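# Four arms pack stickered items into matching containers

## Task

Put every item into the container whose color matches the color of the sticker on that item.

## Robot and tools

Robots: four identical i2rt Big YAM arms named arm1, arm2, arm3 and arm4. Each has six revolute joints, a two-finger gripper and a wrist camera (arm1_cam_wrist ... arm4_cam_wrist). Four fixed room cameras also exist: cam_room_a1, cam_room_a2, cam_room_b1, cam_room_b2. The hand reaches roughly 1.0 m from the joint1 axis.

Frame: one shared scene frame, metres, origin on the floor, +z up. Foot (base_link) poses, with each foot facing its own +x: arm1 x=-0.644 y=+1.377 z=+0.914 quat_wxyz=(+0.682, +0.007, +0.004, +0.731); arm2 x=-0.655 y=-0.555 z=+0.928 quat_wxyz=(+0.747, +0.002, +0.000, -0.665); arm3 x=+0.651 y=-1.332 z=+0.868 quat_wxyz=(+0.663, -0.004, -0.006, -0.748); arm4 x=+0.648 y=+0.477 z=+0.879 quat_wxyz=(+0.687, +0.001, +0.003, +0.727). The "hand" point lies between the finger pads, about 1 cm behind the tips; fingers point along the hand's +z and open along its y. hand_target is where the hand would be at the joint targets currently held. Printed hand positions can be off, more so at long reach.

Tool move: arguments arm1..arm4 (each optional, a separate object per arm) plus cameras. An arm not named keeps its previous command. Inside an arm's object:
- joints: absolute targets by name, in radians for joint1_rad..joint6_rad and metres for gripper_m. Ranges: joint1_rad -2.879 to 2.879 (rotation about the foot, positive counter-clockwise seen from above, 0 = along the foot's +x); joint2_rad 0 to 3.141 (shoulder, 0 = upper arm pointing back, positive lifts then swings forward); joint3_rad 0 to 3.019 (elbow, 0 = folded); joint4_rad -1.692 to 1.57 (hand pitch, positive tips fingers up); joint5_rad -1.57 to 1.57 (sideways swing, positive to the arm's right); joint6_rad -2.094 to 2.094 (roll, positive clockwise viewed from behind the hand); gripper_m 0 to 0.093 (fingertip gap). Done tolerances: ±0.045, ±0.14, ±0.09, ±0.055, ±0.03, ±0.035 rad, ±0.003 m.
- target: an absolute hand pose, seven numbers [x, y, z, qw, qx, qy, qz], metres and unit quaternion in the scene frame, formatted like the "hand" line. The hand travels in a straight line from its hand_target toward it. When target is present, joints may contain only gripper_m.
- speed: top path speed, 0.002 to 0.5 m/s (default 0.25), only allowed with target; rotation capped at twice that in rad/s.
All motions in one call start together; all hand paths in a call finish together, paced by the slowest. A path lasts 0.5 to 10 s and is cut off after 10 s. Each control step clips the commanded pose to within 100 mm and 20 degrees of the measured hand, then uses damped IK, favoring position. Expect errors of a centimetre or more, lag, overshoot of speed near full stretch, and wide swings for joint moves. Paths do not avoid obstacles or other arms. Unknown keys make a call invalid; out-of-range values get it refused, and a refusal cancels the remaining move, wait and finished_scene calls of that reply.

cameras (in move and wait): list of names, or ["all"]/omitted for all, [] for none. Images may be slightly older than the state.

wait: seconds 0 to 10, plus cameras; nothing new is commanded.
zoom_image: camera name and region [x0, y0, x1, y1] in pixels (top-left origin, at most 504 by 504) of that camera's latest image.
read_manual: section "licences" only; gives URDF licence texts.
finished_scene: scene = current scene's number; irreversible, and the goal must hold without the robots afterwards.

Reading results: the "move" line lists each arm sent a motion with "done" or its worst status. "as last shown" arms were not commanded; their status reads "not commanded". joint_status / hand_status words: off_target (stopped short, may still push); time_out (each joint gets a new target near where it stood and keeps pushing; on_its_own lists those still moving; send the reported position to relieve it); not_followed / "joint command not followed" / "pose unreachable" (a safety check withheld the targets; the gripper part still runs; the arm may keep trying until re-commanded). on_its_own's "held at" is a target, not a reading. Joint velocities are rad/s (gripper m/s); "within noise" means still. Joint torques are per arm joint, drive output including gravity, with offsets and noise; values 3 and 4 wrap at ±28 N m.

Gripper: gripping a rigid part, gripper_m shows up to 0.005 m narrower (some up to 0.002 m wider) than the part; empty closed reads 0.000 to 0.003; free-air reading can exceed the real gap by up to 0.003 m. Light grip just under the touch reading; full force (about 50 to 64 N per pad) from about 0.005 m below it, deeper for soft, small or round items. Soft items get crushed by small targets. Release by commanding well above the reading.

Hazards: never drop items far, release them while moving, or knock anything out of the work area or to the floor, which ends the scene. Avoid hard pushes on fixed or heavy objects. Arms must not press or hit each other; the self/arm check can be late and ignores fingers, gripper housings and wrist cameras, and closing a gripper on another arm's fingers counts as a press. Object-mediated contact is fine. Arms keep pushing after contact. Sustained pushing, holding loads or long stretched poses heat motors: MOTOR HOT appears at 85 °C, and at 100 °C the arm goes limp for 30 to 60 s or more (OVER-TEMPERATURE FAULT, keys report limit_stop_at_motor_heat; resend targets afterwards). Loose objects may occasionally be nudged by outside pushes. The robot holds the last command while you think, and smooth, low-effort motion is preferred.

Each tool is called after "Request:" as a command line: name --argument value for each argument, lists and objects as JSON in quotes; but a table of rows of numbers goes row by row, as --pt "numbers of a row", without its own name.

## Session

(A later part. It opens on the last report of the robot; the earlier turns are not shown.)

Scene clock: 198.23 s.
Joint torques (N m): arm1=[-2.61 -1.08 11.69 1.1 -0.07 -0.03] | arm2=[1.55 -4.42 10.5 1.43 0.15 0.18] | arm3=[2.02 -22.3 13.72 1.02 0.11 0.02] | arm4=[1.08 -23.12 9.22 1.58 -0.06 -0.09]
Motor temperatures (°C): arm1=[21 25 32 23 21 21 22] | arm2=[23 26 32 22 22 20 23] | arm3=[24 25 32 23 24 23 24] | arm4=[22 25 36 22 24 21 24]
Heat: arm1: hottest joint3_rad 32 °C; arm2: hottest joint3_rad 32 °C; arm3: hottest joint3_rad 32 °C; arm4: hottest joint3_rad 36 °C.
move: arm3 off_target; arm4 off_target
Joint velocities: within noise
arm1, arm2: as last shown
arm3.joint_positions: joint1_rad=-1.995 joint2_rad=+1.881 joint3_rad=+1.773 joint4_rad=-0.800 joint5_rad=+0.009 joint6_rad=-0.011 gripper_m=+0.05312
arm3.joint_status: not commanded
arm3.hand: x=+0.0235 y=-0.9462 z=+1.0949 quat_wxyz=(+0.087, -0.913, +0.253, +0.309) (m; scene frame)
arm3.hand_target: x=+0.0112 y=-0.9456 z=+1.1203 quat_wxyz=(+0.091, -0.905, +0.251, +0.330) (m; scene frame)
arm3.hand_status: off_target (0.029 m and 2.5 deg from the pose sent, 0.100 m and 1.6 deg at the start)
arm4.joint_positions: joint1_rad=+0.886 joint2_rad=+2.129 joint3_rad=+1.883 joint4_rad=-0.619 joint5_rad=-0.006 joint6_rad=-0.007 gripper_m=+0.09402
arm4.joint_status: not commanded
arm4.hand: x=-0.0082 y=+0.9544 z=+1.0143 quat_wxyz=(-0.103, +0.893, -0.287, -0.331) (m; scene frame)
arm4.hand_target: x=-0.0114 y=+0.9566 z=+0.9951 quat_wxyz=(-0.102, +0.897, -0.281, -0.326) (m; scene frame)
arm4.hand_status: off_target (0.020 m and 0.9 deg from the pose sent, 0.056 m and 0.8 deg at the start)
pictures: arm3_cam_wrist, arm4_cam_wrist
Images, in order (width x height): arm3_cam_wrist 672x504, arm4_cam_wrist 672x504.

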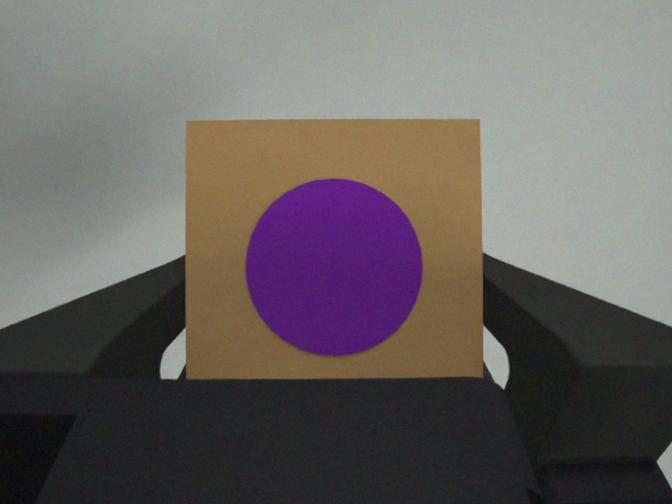

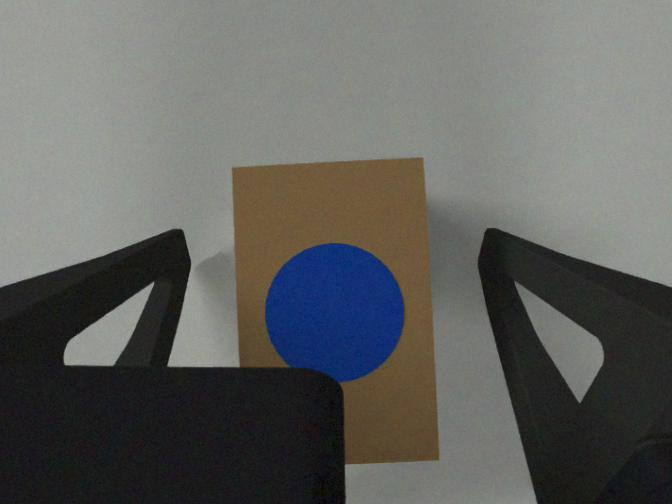

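Request:
move --arm3 '{"target":[0.342,-1.147,1.2,0.0914,-0.9055,0.2511,0.3296],"speed":0.35}' --arm4 '{"target":[-0.012,0.957,0.968,0.1023,-0.8965,0.281,0.3263],"speed":0.1}' --cameras '["arm4_cam_wrist"]'

Request:
move --arm3 '{"joints":{"joint2_rad":0.6,"joint3_rad":1.4,"joint4_rad":-1.5,"joint5_rad":0,"joint6_rad":0}}' --arm4 '{"joints":{"gripper_m":0.04}}' --cameras '["arm3_cam_wrist","arm4_cam_wrist"]'

Scene clock: 205.47 s.
Joint torques (N m): arm1=[-2.9 -1.2 11.67 1.06 -0.09 -0.05] | arm2=[1.49 -4.48 10.5 1.42 0.14 0.17] | arm3=[2.32 -4.07 9.17 1.14 0.11 0.02] | arm4=[0.79 -21.42 7.94 1.58 -0.05 -0.04]
Motor temperatures (°C): arm1=[21 25 32 23 21 21 22] | arm2=[23 25 32 22 22 20 23] | arm3=[24 26 32 23 24 23 24] | arm4=[22 25 35 22 24 21 24]
Heat: arm1: hottest joint3_rad 32 °C; arm2: hottest joint3_rad 32 °C; arm3: hottest joint3_rad 32 °C; arm4: hottest joint3_rad 35 °C.
move: arm3 done; arm4 off_target
Joint velocities: within noise
arm1, arm2: as last shown
arm3.joint_positions: joint1_rad=-1.979 joint2_rad=+0.839 joint3_rad=+1.020 joint4_rad=-1.035 joint5_rad=+0.023 joint6_rad=+0.005 gripper_m=+0.05312
arm3.joint_status: not commanded
arm3.hand: x=+0.3439 y=-1.1424 z=+1.2041 quat_wxyz=(+0.095, -0.903, +0.253, +0.334) (m; scene frame)
arm3.hand_target: x=+0.3421 y=-1.1470 z=+1.2001 quat_wxyz=(+0.091, -0.906, +0.251, +0.330) (m; scene frame)
arm3.hand_status: done (0.006 m and 0.8 deg from the pose sent, 0.391 m and 2.5 deg at the start)
arm4.joint_positions: joint1_rad=+0.886 joint2_rad=+2.129 joint3_rad=+1.861 joint4_rad=-0.557 joint5_rad=-0.006 joint6_rad=-0.010 gripper_m=+0.09402
arm4.joint_status: not commanded
arm4.hand: x=-0.0124 y=+0.9575 z=+1.0126 quat_wxyz=(-0.109, +0.887, -0.283, -0.348) (m; scene frame)
arm4.hand_target: x=-0.0102 y=+0.9557 z=+0.9689 quat_wxyz=(-0.102, +0.897, -0.281, -0.326) (m; scene frame)
arm4.hand_status: off_target (0.045 m and 2.9 deg from the pose sent, 0.047 m and 0.9 deg at the start)
pictures: arm4_cam_wrist
Images, in order (width x height): arm4_cam_wrist 672x504.

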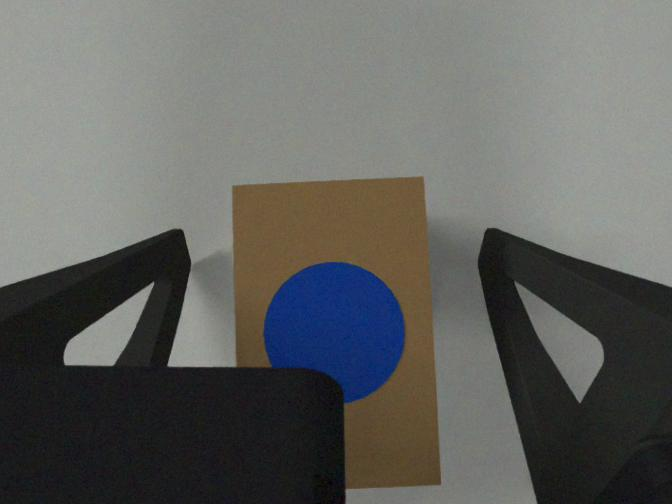

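Scene clock: 206.83 s.
Joint torques (N m): arm1=[-2.08 -1.08 11.62 0.98 -0.05 -0.06] | arm2=[1.49 -4.48 10.48 1.42 0.15 0.17] | arm3=[2.37 1.08 8.64 1.35 -0.08 -0.11] | arm4=[0.91 -21.54 7.94 1.47 -0.1 -0.02]
Motor temperatures (°C): arm1=[21 25 32 23 21 21 22] | arm2=[23 25 32 22 22 20 23] | arm3=[24 26 32 23 24 23 24] | arm4=[22 25 35 22 24 21 24]
Heat: arm1: hottest joint3_rad 32 °C; arm2: hottest joint3_rad 32 °C; arm3: hottest joint3_rad 32 °C; arm4: hottest joint3_rad 35 °C.
move: arm3 done; arm4 off_target
Joint velocities: within noise
arm1, arm2: as last shown
arm3.joint_positions: joint1_rad=-1.979 joint2_rad=+0.606 joint3_rad=+1.389 joint4_rad=-1.496 joint5_rad=+0.002 joint6_rad=+0.005 gripper_m=+0.05312
arm3.joint_status: all done
arm3.hand: x=+0.4715 y=-1.2191 z=+1.3748 quat_wxyz=(+0.103, -0.878, +0.243, +0.399) (m; scene frame)
arm3.hand_target: x=+0.4733 y=-1.2240 z=+1.3804 quat_wxyz=(+0.101, -0.878, +0.233, +0.406) (m; scene frame)
arm3.hand_status: not commanded
arm4.joint_positions: joint1_rad=+0.880 joint2_rad=+2.129 joint3_rad=+1.859 joint4_rad=-0.551 joint5_rad=-0.006 joint6_rad=-0.012 gripper_m=+0.04420
arm4.joint_status: gripper_m off_target (ended at +0.04423, target +0.04000)
arm4.hand: x=-0.0102 y=+0.9615 z=+1.0127 quat_wxyz=(-0.112, +0.886, -0.284, -0.349) (m; scene frame)
arm4.hand_target: x=-0.0103 y=+0.9556 z=+0.9689 quat_wxyz=(-0.102, +0.897, -0.281, -0.326) (m; scene frame)
arm4.hand_status: not commanded
pictures: arm3_cam_wrist, arm4_cam_wrist
Images, in order (width x height): arm3_cam_wrist 672x504, arm4_cam_wrist 672x504.

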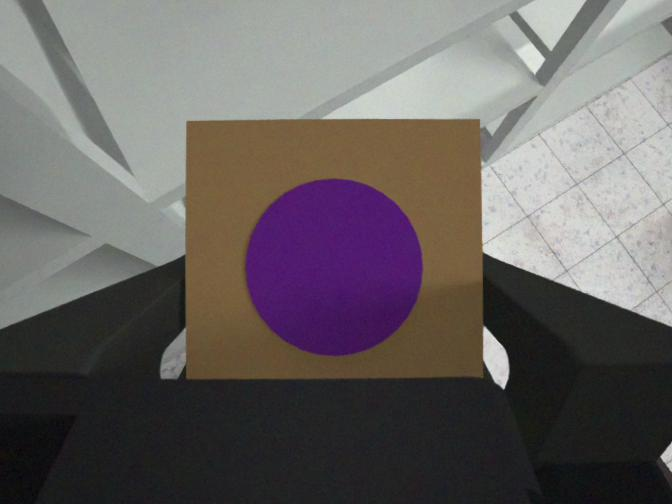

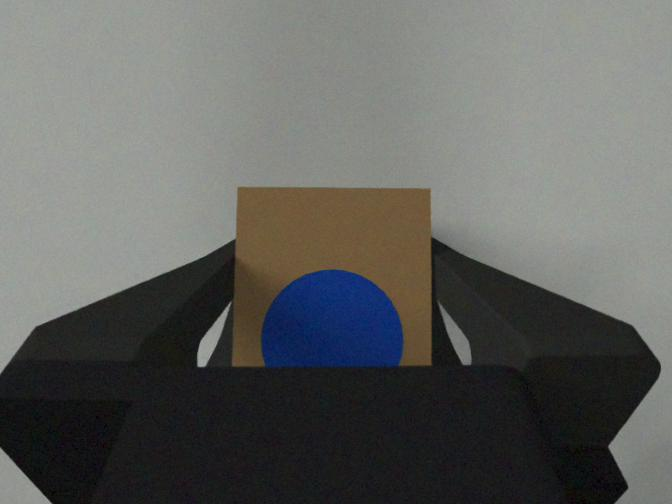

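Request:
move --arm3 '{"joints":{"joint1_rad":1.786}}' --arm4 '{"target":[0.352,0.6825,1.2,0.1023,-0.8965,0.281,0.3263],"speed":0.35}' --cameras '["arm4_cam_wrist"]'

Request:
move --arm3 '{"target":[1.242,-1.278,0.92,0.2585,-0.0455,0.9648,0.0122],"speed":0.4}' --arm4 '{"joints":{"joint2_rad":0.6,"joint3_rad":1.4,"joint4_rad":-1.5,"joint5_rad":0,"joint6_rad":0}}' --cameras '["arm3_cam_wrist","arm4_cam_wrist"]'

Scene clock: 222.90 s.
Joint torques (N m): arm1=[-2.61 -0.97 11.6 1.06 -0.04 -0.05] | arm2=[1.49 -4.6 10.5 1.4 0.16 0.18] | arm3=[2.08 1.44 8.47 1.36 0.11 -0.09] | arm4=[1.67 -3.78 9.59 0.69 0.21 0.14]
Motor temperatures (°C): arm1=[21 25 32 23 21 21 22] | arm2=[23 25 32 22 22 20 23] | arm3=[24 25 30 23 24 23 24] | arm4=[22 25 35 22 24 21 25]
Heat: arm1: hottest joint3_rad 32 °C; arm2: hottest joint3_rad 32 °C; arm3: hottest joint3_rad 30 °C; arm4: hottest joint3_rad 35 °C.
move: arm3 done; arm4 done
Joint velocities: within noise
arm1: as last shown
arm2.joint_positions: joint1_rad=+0.922 joint2_rad=+0.874 joint3_rad=+0.922 joint4_rad=-0.968 joint5_rad=+0.004 joint6_rad=-0.007 gripper_m=+0.09293
arm2.joint_status: not commanded
arm2.hand: x=-0.3436 y=-0.7413 z=+1.2139 quat_wxyz=(-0.308, -0.247, -0.915, +0.085) (m; scene frame)
arm2.hand_target: x=-0.3452 y=-0.7370 z=+1.2003 quat_wxyz=(-0.290, -0.250, -0.920, +0.079) (m; scene frame)
arm2.hand_status: not commanded
arm3.joint_positions: joint1_rad=+1.775 joint2_rad=+0.606 joint3_rad=+1.389 joint4_rad=-1.496 joint5_rad=-0.002 joint6_rad=+0.004 gripper_m=+0.05312
arm3.joint_status: all done
arm3.hand: x=+0.8574 y=-1.3075 z=+1.3765 quat_wxyz=(-0.415, +0.039, -0.909, -0.013) (m; scene frame)
arm3.hand_target: x=+0.8531 y=-1.3058 z=+1.3820 quat_wxyz=(-0.421, +0.046, -0.906, -0.014) (m; scene frame)
arm3.hand_status: not commanded
arm4.joint_positions: joint1_rad=+0.913 joint2_rad=+0.841 joint3_rad=+0.978 joint4_rad=-0.998 joint5_rad=+0.009 joint6_rad=-0.008 gripper_m=+0.04420
arm4.joint_status: not commanded
arm4.hand: x=+0.3538 y=+0.6837 z=+1.2018 quat_wxyz=(-0.106, +0.896, -0.277, -0.332) (m; scene frame)
arm4.hand_target: x=+0.3520 y=+0.6825 z=+1.1999 quat_wxyz=(-0.102, +0.897, -0.281, -0.326) (m; scene frame)
arm4.hand_status: done (0.003 m and 0.9 deg from the pose sent, 0.494 m and 3.1 deg at the start)
pictures: arm4_cam_wrist
Images, in order (width x height): arm4_cam_wrist 672x504.

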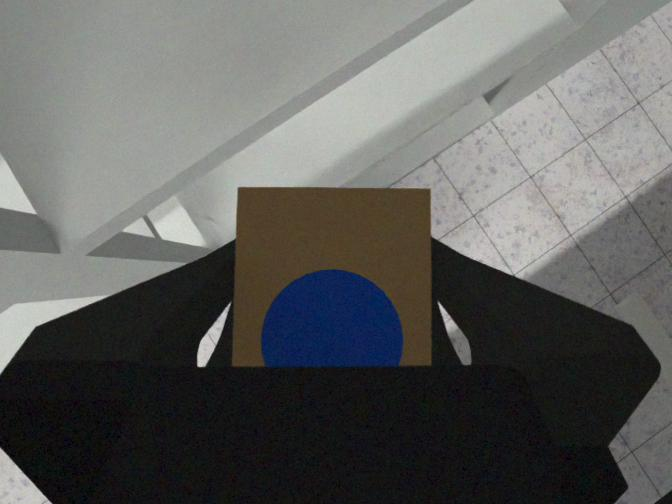

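Scene clock: 225.13 s.
Joint torques (N m): arm1=[-2.55 -1.49 11.47 1.01 -0.02 -0.06] | arm2=[1.44 -4.42 10.48 1.43 0.15 0.18] | arm3=[1.14 -18.55 11.32 1.5 -0.06 -0.1] | arm4=[1.44 2.43 7.32 1.03 -0.07 0.1]
Motor temperatures (°C): arm1=[21 25 32 23 21 21 22] | arm2=[23 25 32 22 22 20 23] | arm3=[24 25 30 23 24 23 24] | arm4=[22 25 35 22 24 21 25]
Heat: arm1: hottest joint3_rad 32 °C; arm2: hottest joint3_rad 32 °C; arm3: hottest joint3_rad 30 °C; arm4: hottest joint3_rad 35 °C.
move: arm3 off_target; arm4 done
Joint velocities: within noise
arm1.joint_positions: joint1_rad=-2.252 joint2_rad=+0.863 joint3_rad=+0.944 joint4_rad=-1.009 joint5_rad=-0.011 joint6_rad=+0.003 gripper_m=+0.09297
arm1.joint_status: not commanded
arm1.hand: x=-0.3464 y=+1.1728 z=+1.2038 quat_wxyz=(-0.295, -0.285, -0.907, +0.091) (m; scene frame)
arm1.hand_target: x=-0.3490 y=+1.1710 z=+1.2002 quat_wxyz=(-0.287, -0.286, -0.910, +0.090) (m; scene frame)
arm1.hand_status: not commanded
arm2: as last shown
arm3.joint_positions: joint1_rad=+1.775 joint2_rad=+1.766 joint3_rad=+1.083 joint4_rad=-0.440 joint5_rad=-0.014 joint6_rad=+0.004 gripper_m=+0.05312
arm3.joint_status: not commanded
arm3.hand: x=+1.2142 y=-1.2823 z=+0.8914 quat_wxyz=(-0.222, +0.042, -0.974, -0.010) (m; scene frame)
arm3.hand_target: x=+1.2402 y=-1.2780 z=+0.9210 quat_wxyz=(-0.259, +0.046, -0.965, -0.012) (m; scene frame)
arm3.hand_status: off_target (0.040 m and 4.4 deg from the pose sent, 0.598 m and 19.1 deg at the start)
arm4.joint_positions: joint1_rad=+0.913 joint2_rad=+0.599 joint3_rad=+1.396 joint4_rad=-1.491 joint5_rad=+0.004 joint6_rad=-0.008 gripper_m=+0.04420
arm4.joint_status: all done
arm4.hand: x=+0.4818 y=+0.5960 z=+1.3941 quat_wxyz=(-0.127, +0.865, -0.267, -0.406) (m; scene frame)
arm4.hand_target: x=+0.4819 y=+0.5933 z=+1.3942 quat_wxyz=(-0.121, +0.866, -0.266, -0.405) (m; scene frame)
arm4.hand_status: not commanded
pictures: arm3_cam_wrist, arm4_cam_wrist
Images, in order (width x height): arm3_cam_wrist 672x504, arm4_cam_wrist 672x504.

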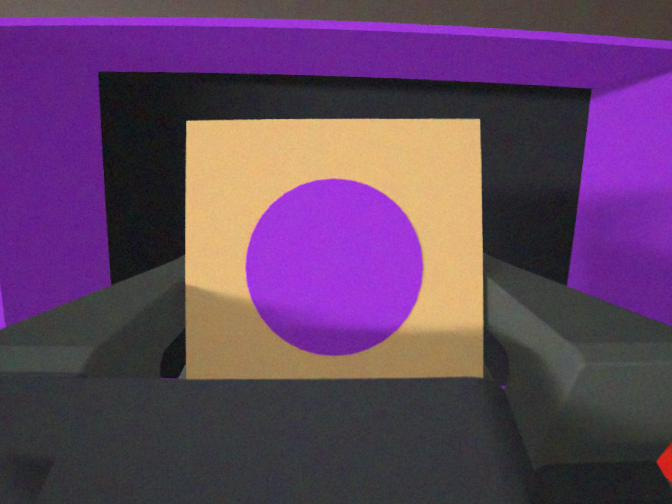

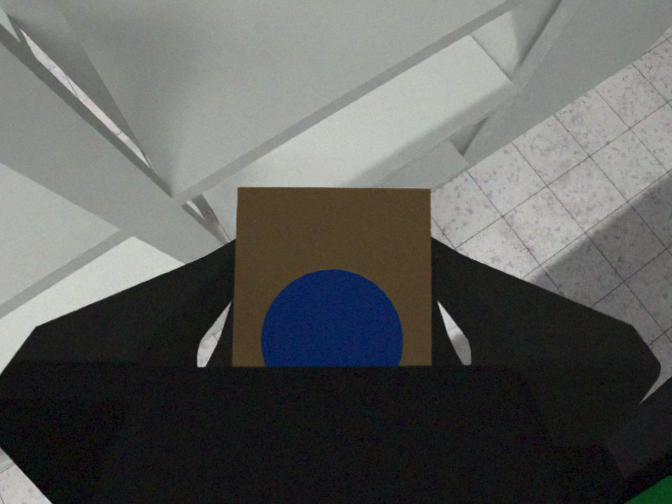

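Request:
move --arm3 '{"target":[1.232,-1.279,0.765,0.2585,-0.0455,0.9648,0.0122],"speed":0.2}' --arm4 '{"joints":{"joint1_rad":-1.894}}' --cameras '["arm3_cam_wrist"]'

Request:
move --arm4 '{"target":[1.185,0.336,0.92,0.2586,0.0421,0.965,-0.0113],"speed":0.4}' --cameras '["arm3_cam_wrist","arm4_cam_wrist"]'

Scene clock: 233.40 s.
Joint torques (N m): arm1=[-2.61 -0.62 11.67 0.96 -0.03 -0.08] | arm2=[1.55 -4.54 10.47 1.42 0.15 0.17] | arm3=[1.44 -19.43 5.18 1.69 0.01 -0.07] | arm4=[0.38 2.2 7.25 0.95 0.03 0.12]
Motor temperatures (°C): arm1=[21 24 33 23 21 21 22] | arm2=[23 25 32 22 22 20 23] | arm3=[24 25 31 23 24 23 24] | arm4=[22 24 34 22 24 21 26]
Heat: arm1: hottest joint3_rad 33 °C; arm2: hottest joint3_rad 32 °C; arm3: hottest joint3_rad 31 °C; arm4: hottest joint3_rad 34 °C.
move: arm3 done; arm4 done
Joint velocities: within noise
arm1, arm2: as last shown
arm3.joint_positions: joint1_rad=+1.775 joint2_rad=+2.054 joint3_rad=+1.040 joint4_rad=-0.054 joint5_rad=-0.014 joint6_rad=+0.004 gripper_m=+0.05312
arm3.joint_status: not commanded
arm3.hand: x=+1.2282 y=-1.2829 z=+0.7602 quat_wxyz=(-0.249, +0.042, -0.968, -0.011) (m; scene frame)
arm3.hand_target: x=+1.2321 y=-1.2789 z=+0.7652 quat_wxyz=(-0.259, +0.046, -0.965, -0.012) (m; scene frame)
arm3.hand_status: done (0.007 m and 1.3 deg from the pose sent, 0.128 m and 4.4 deg at the start)
arm4.joint_positions: joint1_rad=-1.891 joint2_rad=+0.599 joint3_rad=+1.396 joint4_rad=-1.491 joint5_rad=+0.001 joint6_rad=-0.008 gripper_m=+0.04416
arm4.joint_status: all done
arm4.hand: x=+0.8481 y=+0.4250 z=+1.3928 quat_wxyz=(-0.418, -0.115, -0.899, +0.060) (m; scene frame)
arm4.hand_target: x=+0.8464 y=+0.4251 z=+1.3930 quat_wxyz=(-0.416, -0.120, -0.900, +0.058) (m; scene frame)
arm4.hand_status: not commanded
pictures: arm3_cam_wrist
Images, in order (width x height): arm3_cam_wrist 672x504.

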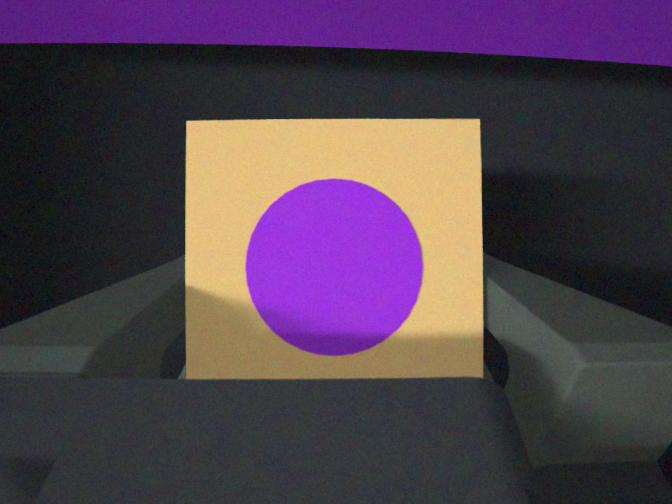

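Scene clock: 235.67 s.
Joint torques (N m): arm1=[-3.19 -1.08 11.54 0.98 -0.04 -0.04] | arm2=[1.49 -4.48 10.47 1.42 0.14 0.19] | arm3=[1.38 -19.31 5.19 1.65 0 -0.07] | arm4=[0.03 -16.38 9.83 1.26 -0.13 -0.09]
Motor temperatures (°C): arm1=[21 24 33 23 21 21 22] | arm2=[23 25 32 22 22 20 23] | arm3=[24 25 31 23 24 23 24] | arm4=[22 24 34 22 24 21 26]
Heat: arm1: hottest joint3_rad 33 °C; arm2: hottest joint3_rad 32 °C; arm3: hottest joint3_rad 31 °C; arm4: hottest joint3_rad 34 °C.
move: arm4 off_target
Joint velocities: within noise
arm1, arm2, arm3: as last shown
arm4.joint_positions: joint1_rad=-1.911 joint2_rad=+1.698 joint3_rad=+0.966 joint4_rad=-0.388 joint5_rad=-0.100 joint6_rad=-0.159 gripper_m=+0.04416
arm4.joint_status: not commanded
arm4.hand: x=+1.1603 y=+0.3455 z=+0.8966 quat_wxyz=(-0.226, -0.049, -0.973, +0.003) (m; scene frame)
arm4.hand_target: x=+1.1836 y=+0.3364 z=+0.9210 quat_wxyz=(-0.259, -0.042, -0.965, +0.012) (m; scene frame)
arm4.hand_status: off_target (0.035 m and 4.1 deg from the pose sent, 0.587 m and 22.2 deg at the start)
pictures: arm3_cam_wrist, arm4_cam_wrist
Images, in order (width x height): arm3_cam_wrist 672x504, arm4_cam_wrist 672x504.

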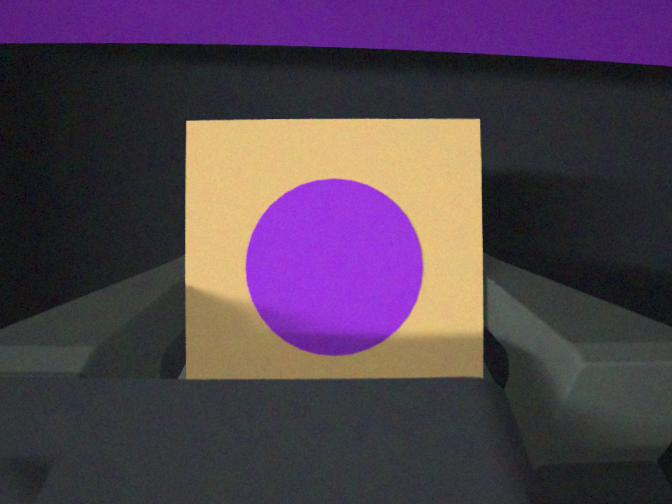

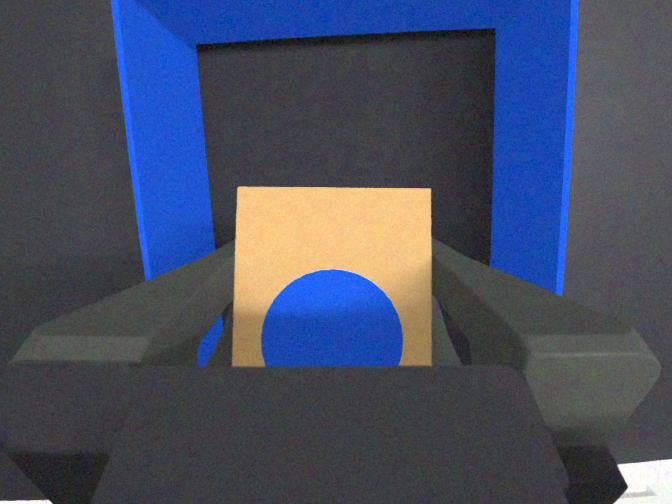

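Request:
move --arm3 '{"target":[1.230,-1.279,0.74,0.2585,-0.0455,0.9648,0.0122],"speed":0.06}' --arm4 '{"target":[1.178,0.336,0.765,0.2586,0.0421,0.965,-0.0113],"speed":0.2}' --cameras '["arm3_cam_wrist","arm4_cam_wrist"]'

Scene clock: 240.80 s.
Joint torques (N m): arm1=[-2.61 -1.49 11.67 0.87 -0.04 -0.04] | arm2=[1.55 -4.54 10.51 1.4 0.15 0.18] | arm3=[1.49 -17.32 4.88 1.61 0.03 -0.06] | arm4=[0.15 -16.85 5.19 1.35 -0.12 -0.09]
Motor temperatures (°C): arm1=[21 24 33 23 21 21 22] | arm2=[23 25 32 22 22 20 23] | arm3=[24 25 30 23 24 23 24] | arm4=[22 24 34 22 24 21 26]
Heat: arm1: hottest joint3_rad 33 °C; arm2: hottest joint3_rad 32 °C; arm3: hottest joint3_rad 30 °C; arm4: hottest joint3_rad 34 °C.
move: arm3 done; arm4 done
Joint velocities: within noise
arm1, arm2: as last shown
arm3.joint_positions: joint1_rad=+1.775 joint2_rad=+2.087 joint3_rad=+1.040 joint4_rad=+0.005 joint5_rad=-0.014 joint6_rad=+0.004 gripper_m=+0.05312
arm3.joint_status: not commanded
arm3.hand: x=+1.2329 y=-1.2827 z=+0.7488 quat_wxyz=(-0.261, +0.042, -0.964, -0.012) (m; scene frame)
arm3.hand_target: x=+1.2299 y=-1.2790 z=+0.7403 quat_wxyz=(-0.259, +0.046, -0.965, -0.012) (m; scene frame)
arm3.hand_status: done (0.010 m and 0.5 deg from the pose sent, 0.021 m and 1.3 deg at the start)
arm4.joint_positions: joint1_rad=-1.912 joint2_rad=+2.020 joint3_rad=+0.930 joint4_rad=+0.017 joint5_rad=-0.102 joint6_rad=-0.162 gripper_m=+0.04416
arm4.joint_status: not commanded
arm4.hand: x=+1.1726 y=+0.3413 z=+0.7635 quat_wxyz=(-0.249, -0.046, -0.967, +0.008) (m; scene frame)
arm4.hand_target: x=+1.1779 y=+0.3359 z=+0.7651 quat_wxyz=(-0.258, -0.042, -0.965, +0.012) (m; scene frame)
arm4.hand_status: done (0.008 m and 1.3 deg from the pose sent, 0.133 m and 4.1 deg at the start)
pictures: arm3_cam_wrist, arm4_cam_wrist
Images, in order (width x height): arm3_cam_wrist 672x504, arm4_cam_wrist 672x504.

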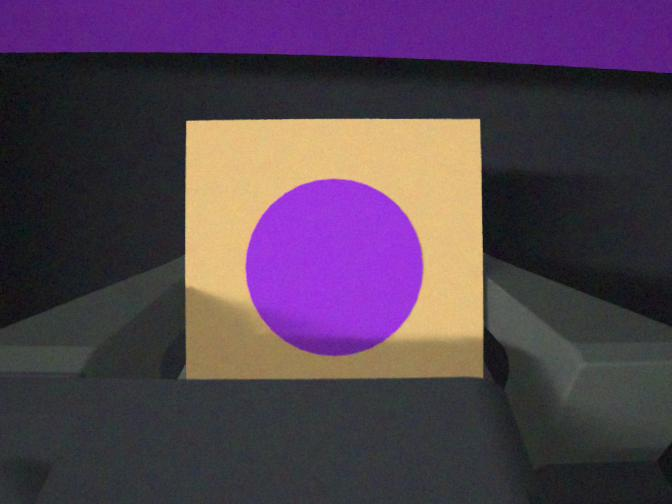

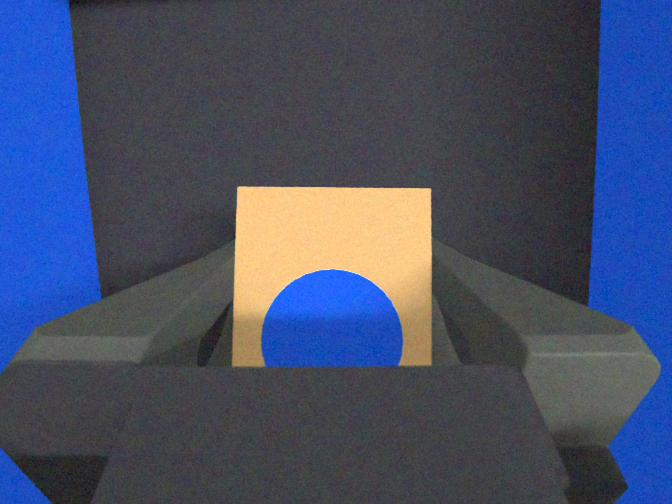

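Request:
move --arm3 '{"joints":{"gripper_m":0.093}}' --arm4 '{"target":[1.178,0.337,0.74,0.2586,0.0421,0.965,-0.0113],"speed":0.06}' --cameras '["arm3_cam_wrist","arm4_cam_wrist"]'

Request:
move --arm3 '{"target":[1.22,-1.279,0.92,0.2585,-0.0455,0.9648,0.0122],"speed":0.3}' --arm4 '{"joints":{"gripper_m":0.093}}' --cameras '["arm3_cam_wrist","arm4_cam_wrist"]'

Scene clock: 247.03 s.
Joint torques (N m): arm1=[-2.55 -1.14 11.59 0.96 -0.02 -0.03] | arm2=[1.49 -4.37 10.48 1.43 0.14 0.18] | arm3=[1.49 -17.55 4.9 1.62 0.02 -0.06] | arm4=[0.21 -16.62 5.07 1.29 -0.08 -0.08]
Motor temperatures (°C): arm1=[21 24 33 23 21 21 22] | arm2=[23 25 32 22 22 20 23] | arm3=[24 25 30 23 24 23 24] | arm4=[22 24 33 22 24 21 26]
Heat: arm1: hottest joint3_rad 33 °C; arm2: hottest joint3_rad 32 °C; arm3: hottest joint3_rad 30 °C; arm4: hottest joint3_rad 33 °C.
move: arm3 done; arm4 done
Joint velocities: within noise
arm1, arm2: as last shown
arm3.joint_positions: joint1_rad=+1.775 joint2_rad=+2.088 joint3_rad=+1.040 joint4_rad=+0.005 joint5_rad=-0.014 joint6_rad=+0.004 gripper_m=+0.09296
arm3.joint_status: all done
arm3.hand: x=+1.2328 y=-1.2827 z=+0.7486 quat_wxyz=(-0.261, +0.042, -0.964, -0.012) (m; scene frame)
arm3.hand_target: x=+1.2299 y=-1.2790 z=+0.7401 quat_wxyz=(-0.258, +0.046, -0.965, -0.012) (m; scene frame)
arm3.hand_status: not commanded
arm4.joint_positions: joint1_rad=-1.912 joint2_rad=+2.074 joint3_rad=+0.930 joint4_rad=+0.076 joint5_rad=-0.102 joint6_rad=-0.162 gripper_m=+0.04416
arm4.joint_status: not commanded
arm4.hand: x=+1.1715 y=+0.3416 z=+0.7425 quat_wxyz=(-0.251, -0.046, -0.967, +0.009) (m; scene frame)
arm4.hand_target: x=+1.1778 y=+0.3370 z=+0.7402 quat_wxyz=(-0.259, -0.042, -0.965, +0.011) (m; scene frame)
arm4.hand_status: done (0.008 m and 1.0 deg from the pose sent, 0.024 m and 1.3 deg at the start)
pictures: arm3_cam_wrist, arm4_cam_wrist
Images, in order (width x height): arm3_cam_wrist 672x504, arm4_cam_wrist 672x504.

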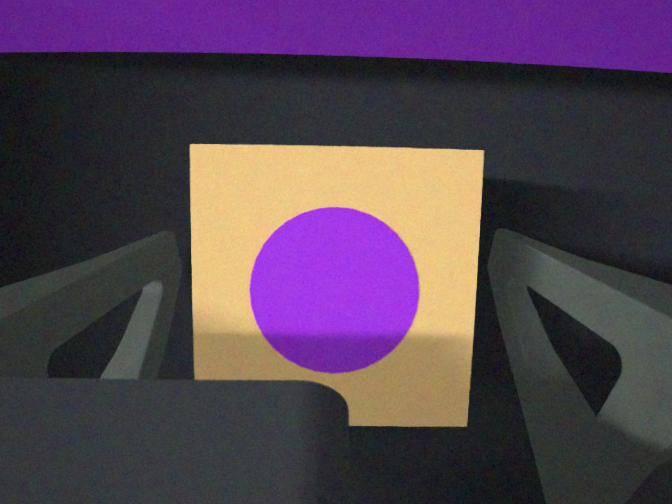

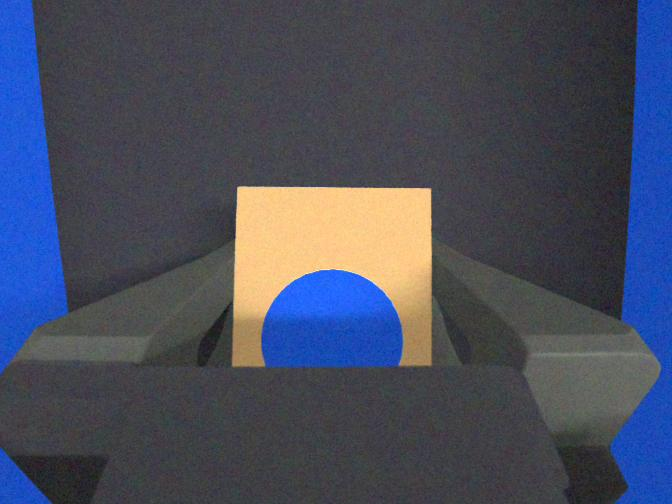

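Scene clock: 248.30 s.
Joint torques (N m): arm1=[-2.37 -1.26 11.58 0.88 -0.07 -0.03] | arm2=[1.61 -4.48 10.48 1.4 0.16 0.17] | arm3=[1.38 -15.09 10.47 0.68 -0.03 -0.09] | arm4=[0.21 -16.5 5.03 1.26 -0.12 -0.06]
Motor temperatures (°C): arm1=[21 24 33 23 21 21 22] | arm2=[23 25 32 22 22 20 23] | arm3=[24 25 29 23 24 23 24] | arm4=[22 24 33 22 24 21 26]
Heat: arm1: hottest joint3_rad 33 °C; arm2: hottest joint3_rad 32 °C; arm3: hottest joint3_rad 29 °C; arm4: hottest joint3_rad 33 °C.
move: arm3 off_target; arm4 done
Joint velocities: within noise
arm1, arm2: as last shown
arm3.joint_positions: joint1_rad=+1.775 joint2_rad=+1.696 joint3_rad=+1.031 joint4_rad=-0.397 joint5_rad=-0.014 joint6_rad=+0.004 gripper_m=+0.09296
arm3.joint_status: not commanded
arm3.hand: x=+1.2065 y=-1.2826 z=+0.9129 quat_wxyz=(-0.251, +0.042, -0.967, -0.011) (m; scene frame)
arm3.hand_target: x=+1.2196 y=-1.2789 z=+0.9203 quat_wxyz=(-0.259, +0.046, -0.965, -0.012) (m; scene frame)
arm3.hand_status: off_target (0.016 m and 1.0 deg from the pose sent, 0.172 m and 0.5 deg at the start)
arm4.joint_positions: joint1_rad=-1.912 joint2_rad=+2.074 joint3_rad=+0.930 joint4_rad=+0.077 joint5_rad=-0.102 joint6_rad=-0.162 gripper_m=+0.09292
arm4.joint_status: all done
arm4.hand: x=+1.1718 y=+0.3415 z=+0.7426 quat_wxyz=(-0.252, -0.046, -0.967, +0.009) (m; scene frame)
arm4.hand_target: x=+1.1778 y=+0.3370 z=+0.7402 quat_wxyz=(-0.259, -0.042, -0.965, +0.011) (m; scene frame)
arm4.hand_status: not commanded
pictures: arm3_cam_wrist, arm4_cam_wrist
Images, in order (width x height): arm3_cam_wrist 672x504, arm4_cam_wrist 672x504.

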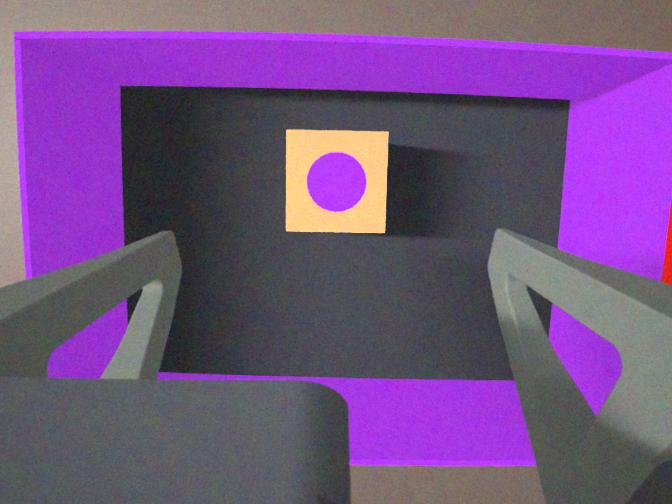

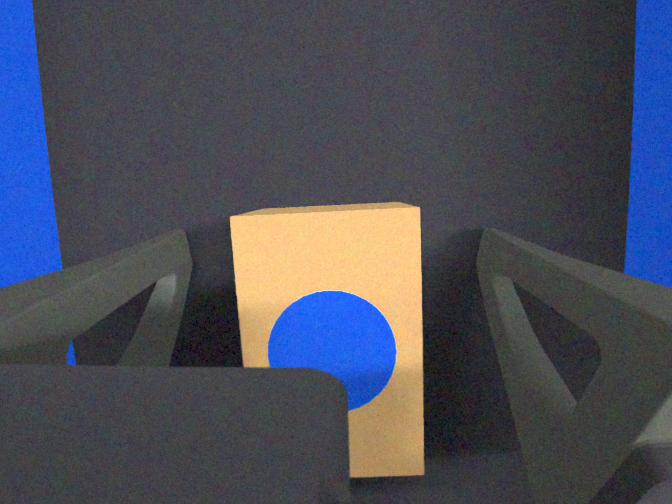

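Request:
move --arm4 '{"target":[1.16,0.337,0.92,0.2586,0.0421,0.965,-0.0113],"speed":0.3}' --cameras '["arm4_cam_wrist"]'

Request:
finished_scene --scene 2

Scene clock: 252.90 s.
Joint torques (N m): arm1=[-1.96 -1.14 11.67 1.03 -0.07 -0.08] | arm2=[1.55 -4.42 10.47 1.4 0.15 0.18] | arm3=[1.38 -15.09 10.44 0.66 -0.04 -0.09] | arm4=[0.44 -13.16 9.32 0.43 -0.09 -0.11]
Motor temperatures (°C): arm1=[21 24 33 23 21 21 22] | arm2=[23 25 32 22 22 20 23] | arm3=[24 26 29 23 24 23 24] | arm4=[22 24 32 22 24 21 25]
Heat: arm1: hottest joint3_rad 33 °C; arm2: hottest joint3_rad 32 °C; arm3: hottest joint3_rad 29 °C; arm4: hottest joint3_rad 32 °C.
move: arm4 off_target
Joint velocities: within noise
arm1, arm2, arm3: as last shown
arm3.joint_positions: joint1_rad=+1.775 joint2_rad=+1.696 joint3_rad=+1.031 joint4_rad=-0.398 joint5_rad=-0.014 joint6_rad=+0.004 gripper_m=+0.09296
arm3.hand: x=+1.2064 y=-1.2826 z=+0.9128 quat_wxyz=(-0.251, +0.042, -0.967, -0.011) (m; scene frame)
arm4.joint_positions: joint1_rad=-1.924 joint2_rad=+1.628 joint3_rad=+0.907 joint4_rad=-0.343 joint5_rad=-0.108 joint6_rad=-0.171 gripper_m=+0.09292
arm4.joint_status: not commanded
arm4.hand: x=+1.1491 y=+0.3434 z=+0.9138 quat_wxyz=(-0.254, -0.047, -0.966, +0.009) (m; scene frame)
arm4.hand_target: x=+1.1596 y=+0.3370 z=+0.9200 quat_wxyz=(-0.259, -0.042, -0.965, +0.011) (m; scene frame)
arm4.hand_status: off_target (0.014 m and 0.8 deg from the pose sent, 0.178 m and 1.0 deg at the start)
pictures: arm4_cam_wrist
Images, in order (width x height): arm4_cam_wrist 672x504.

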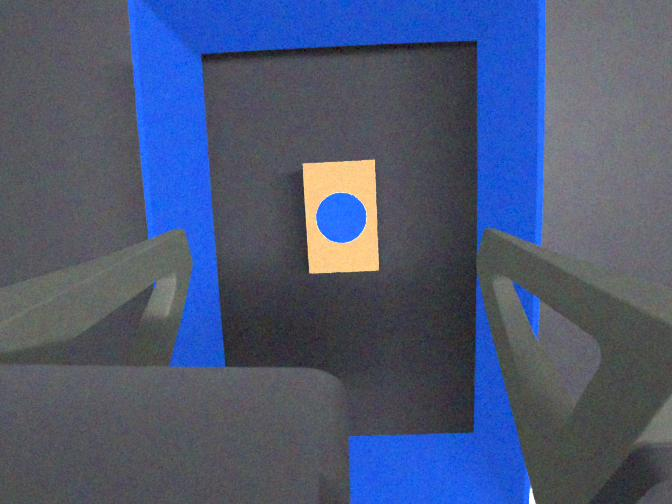

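The scene is finished: the task was done.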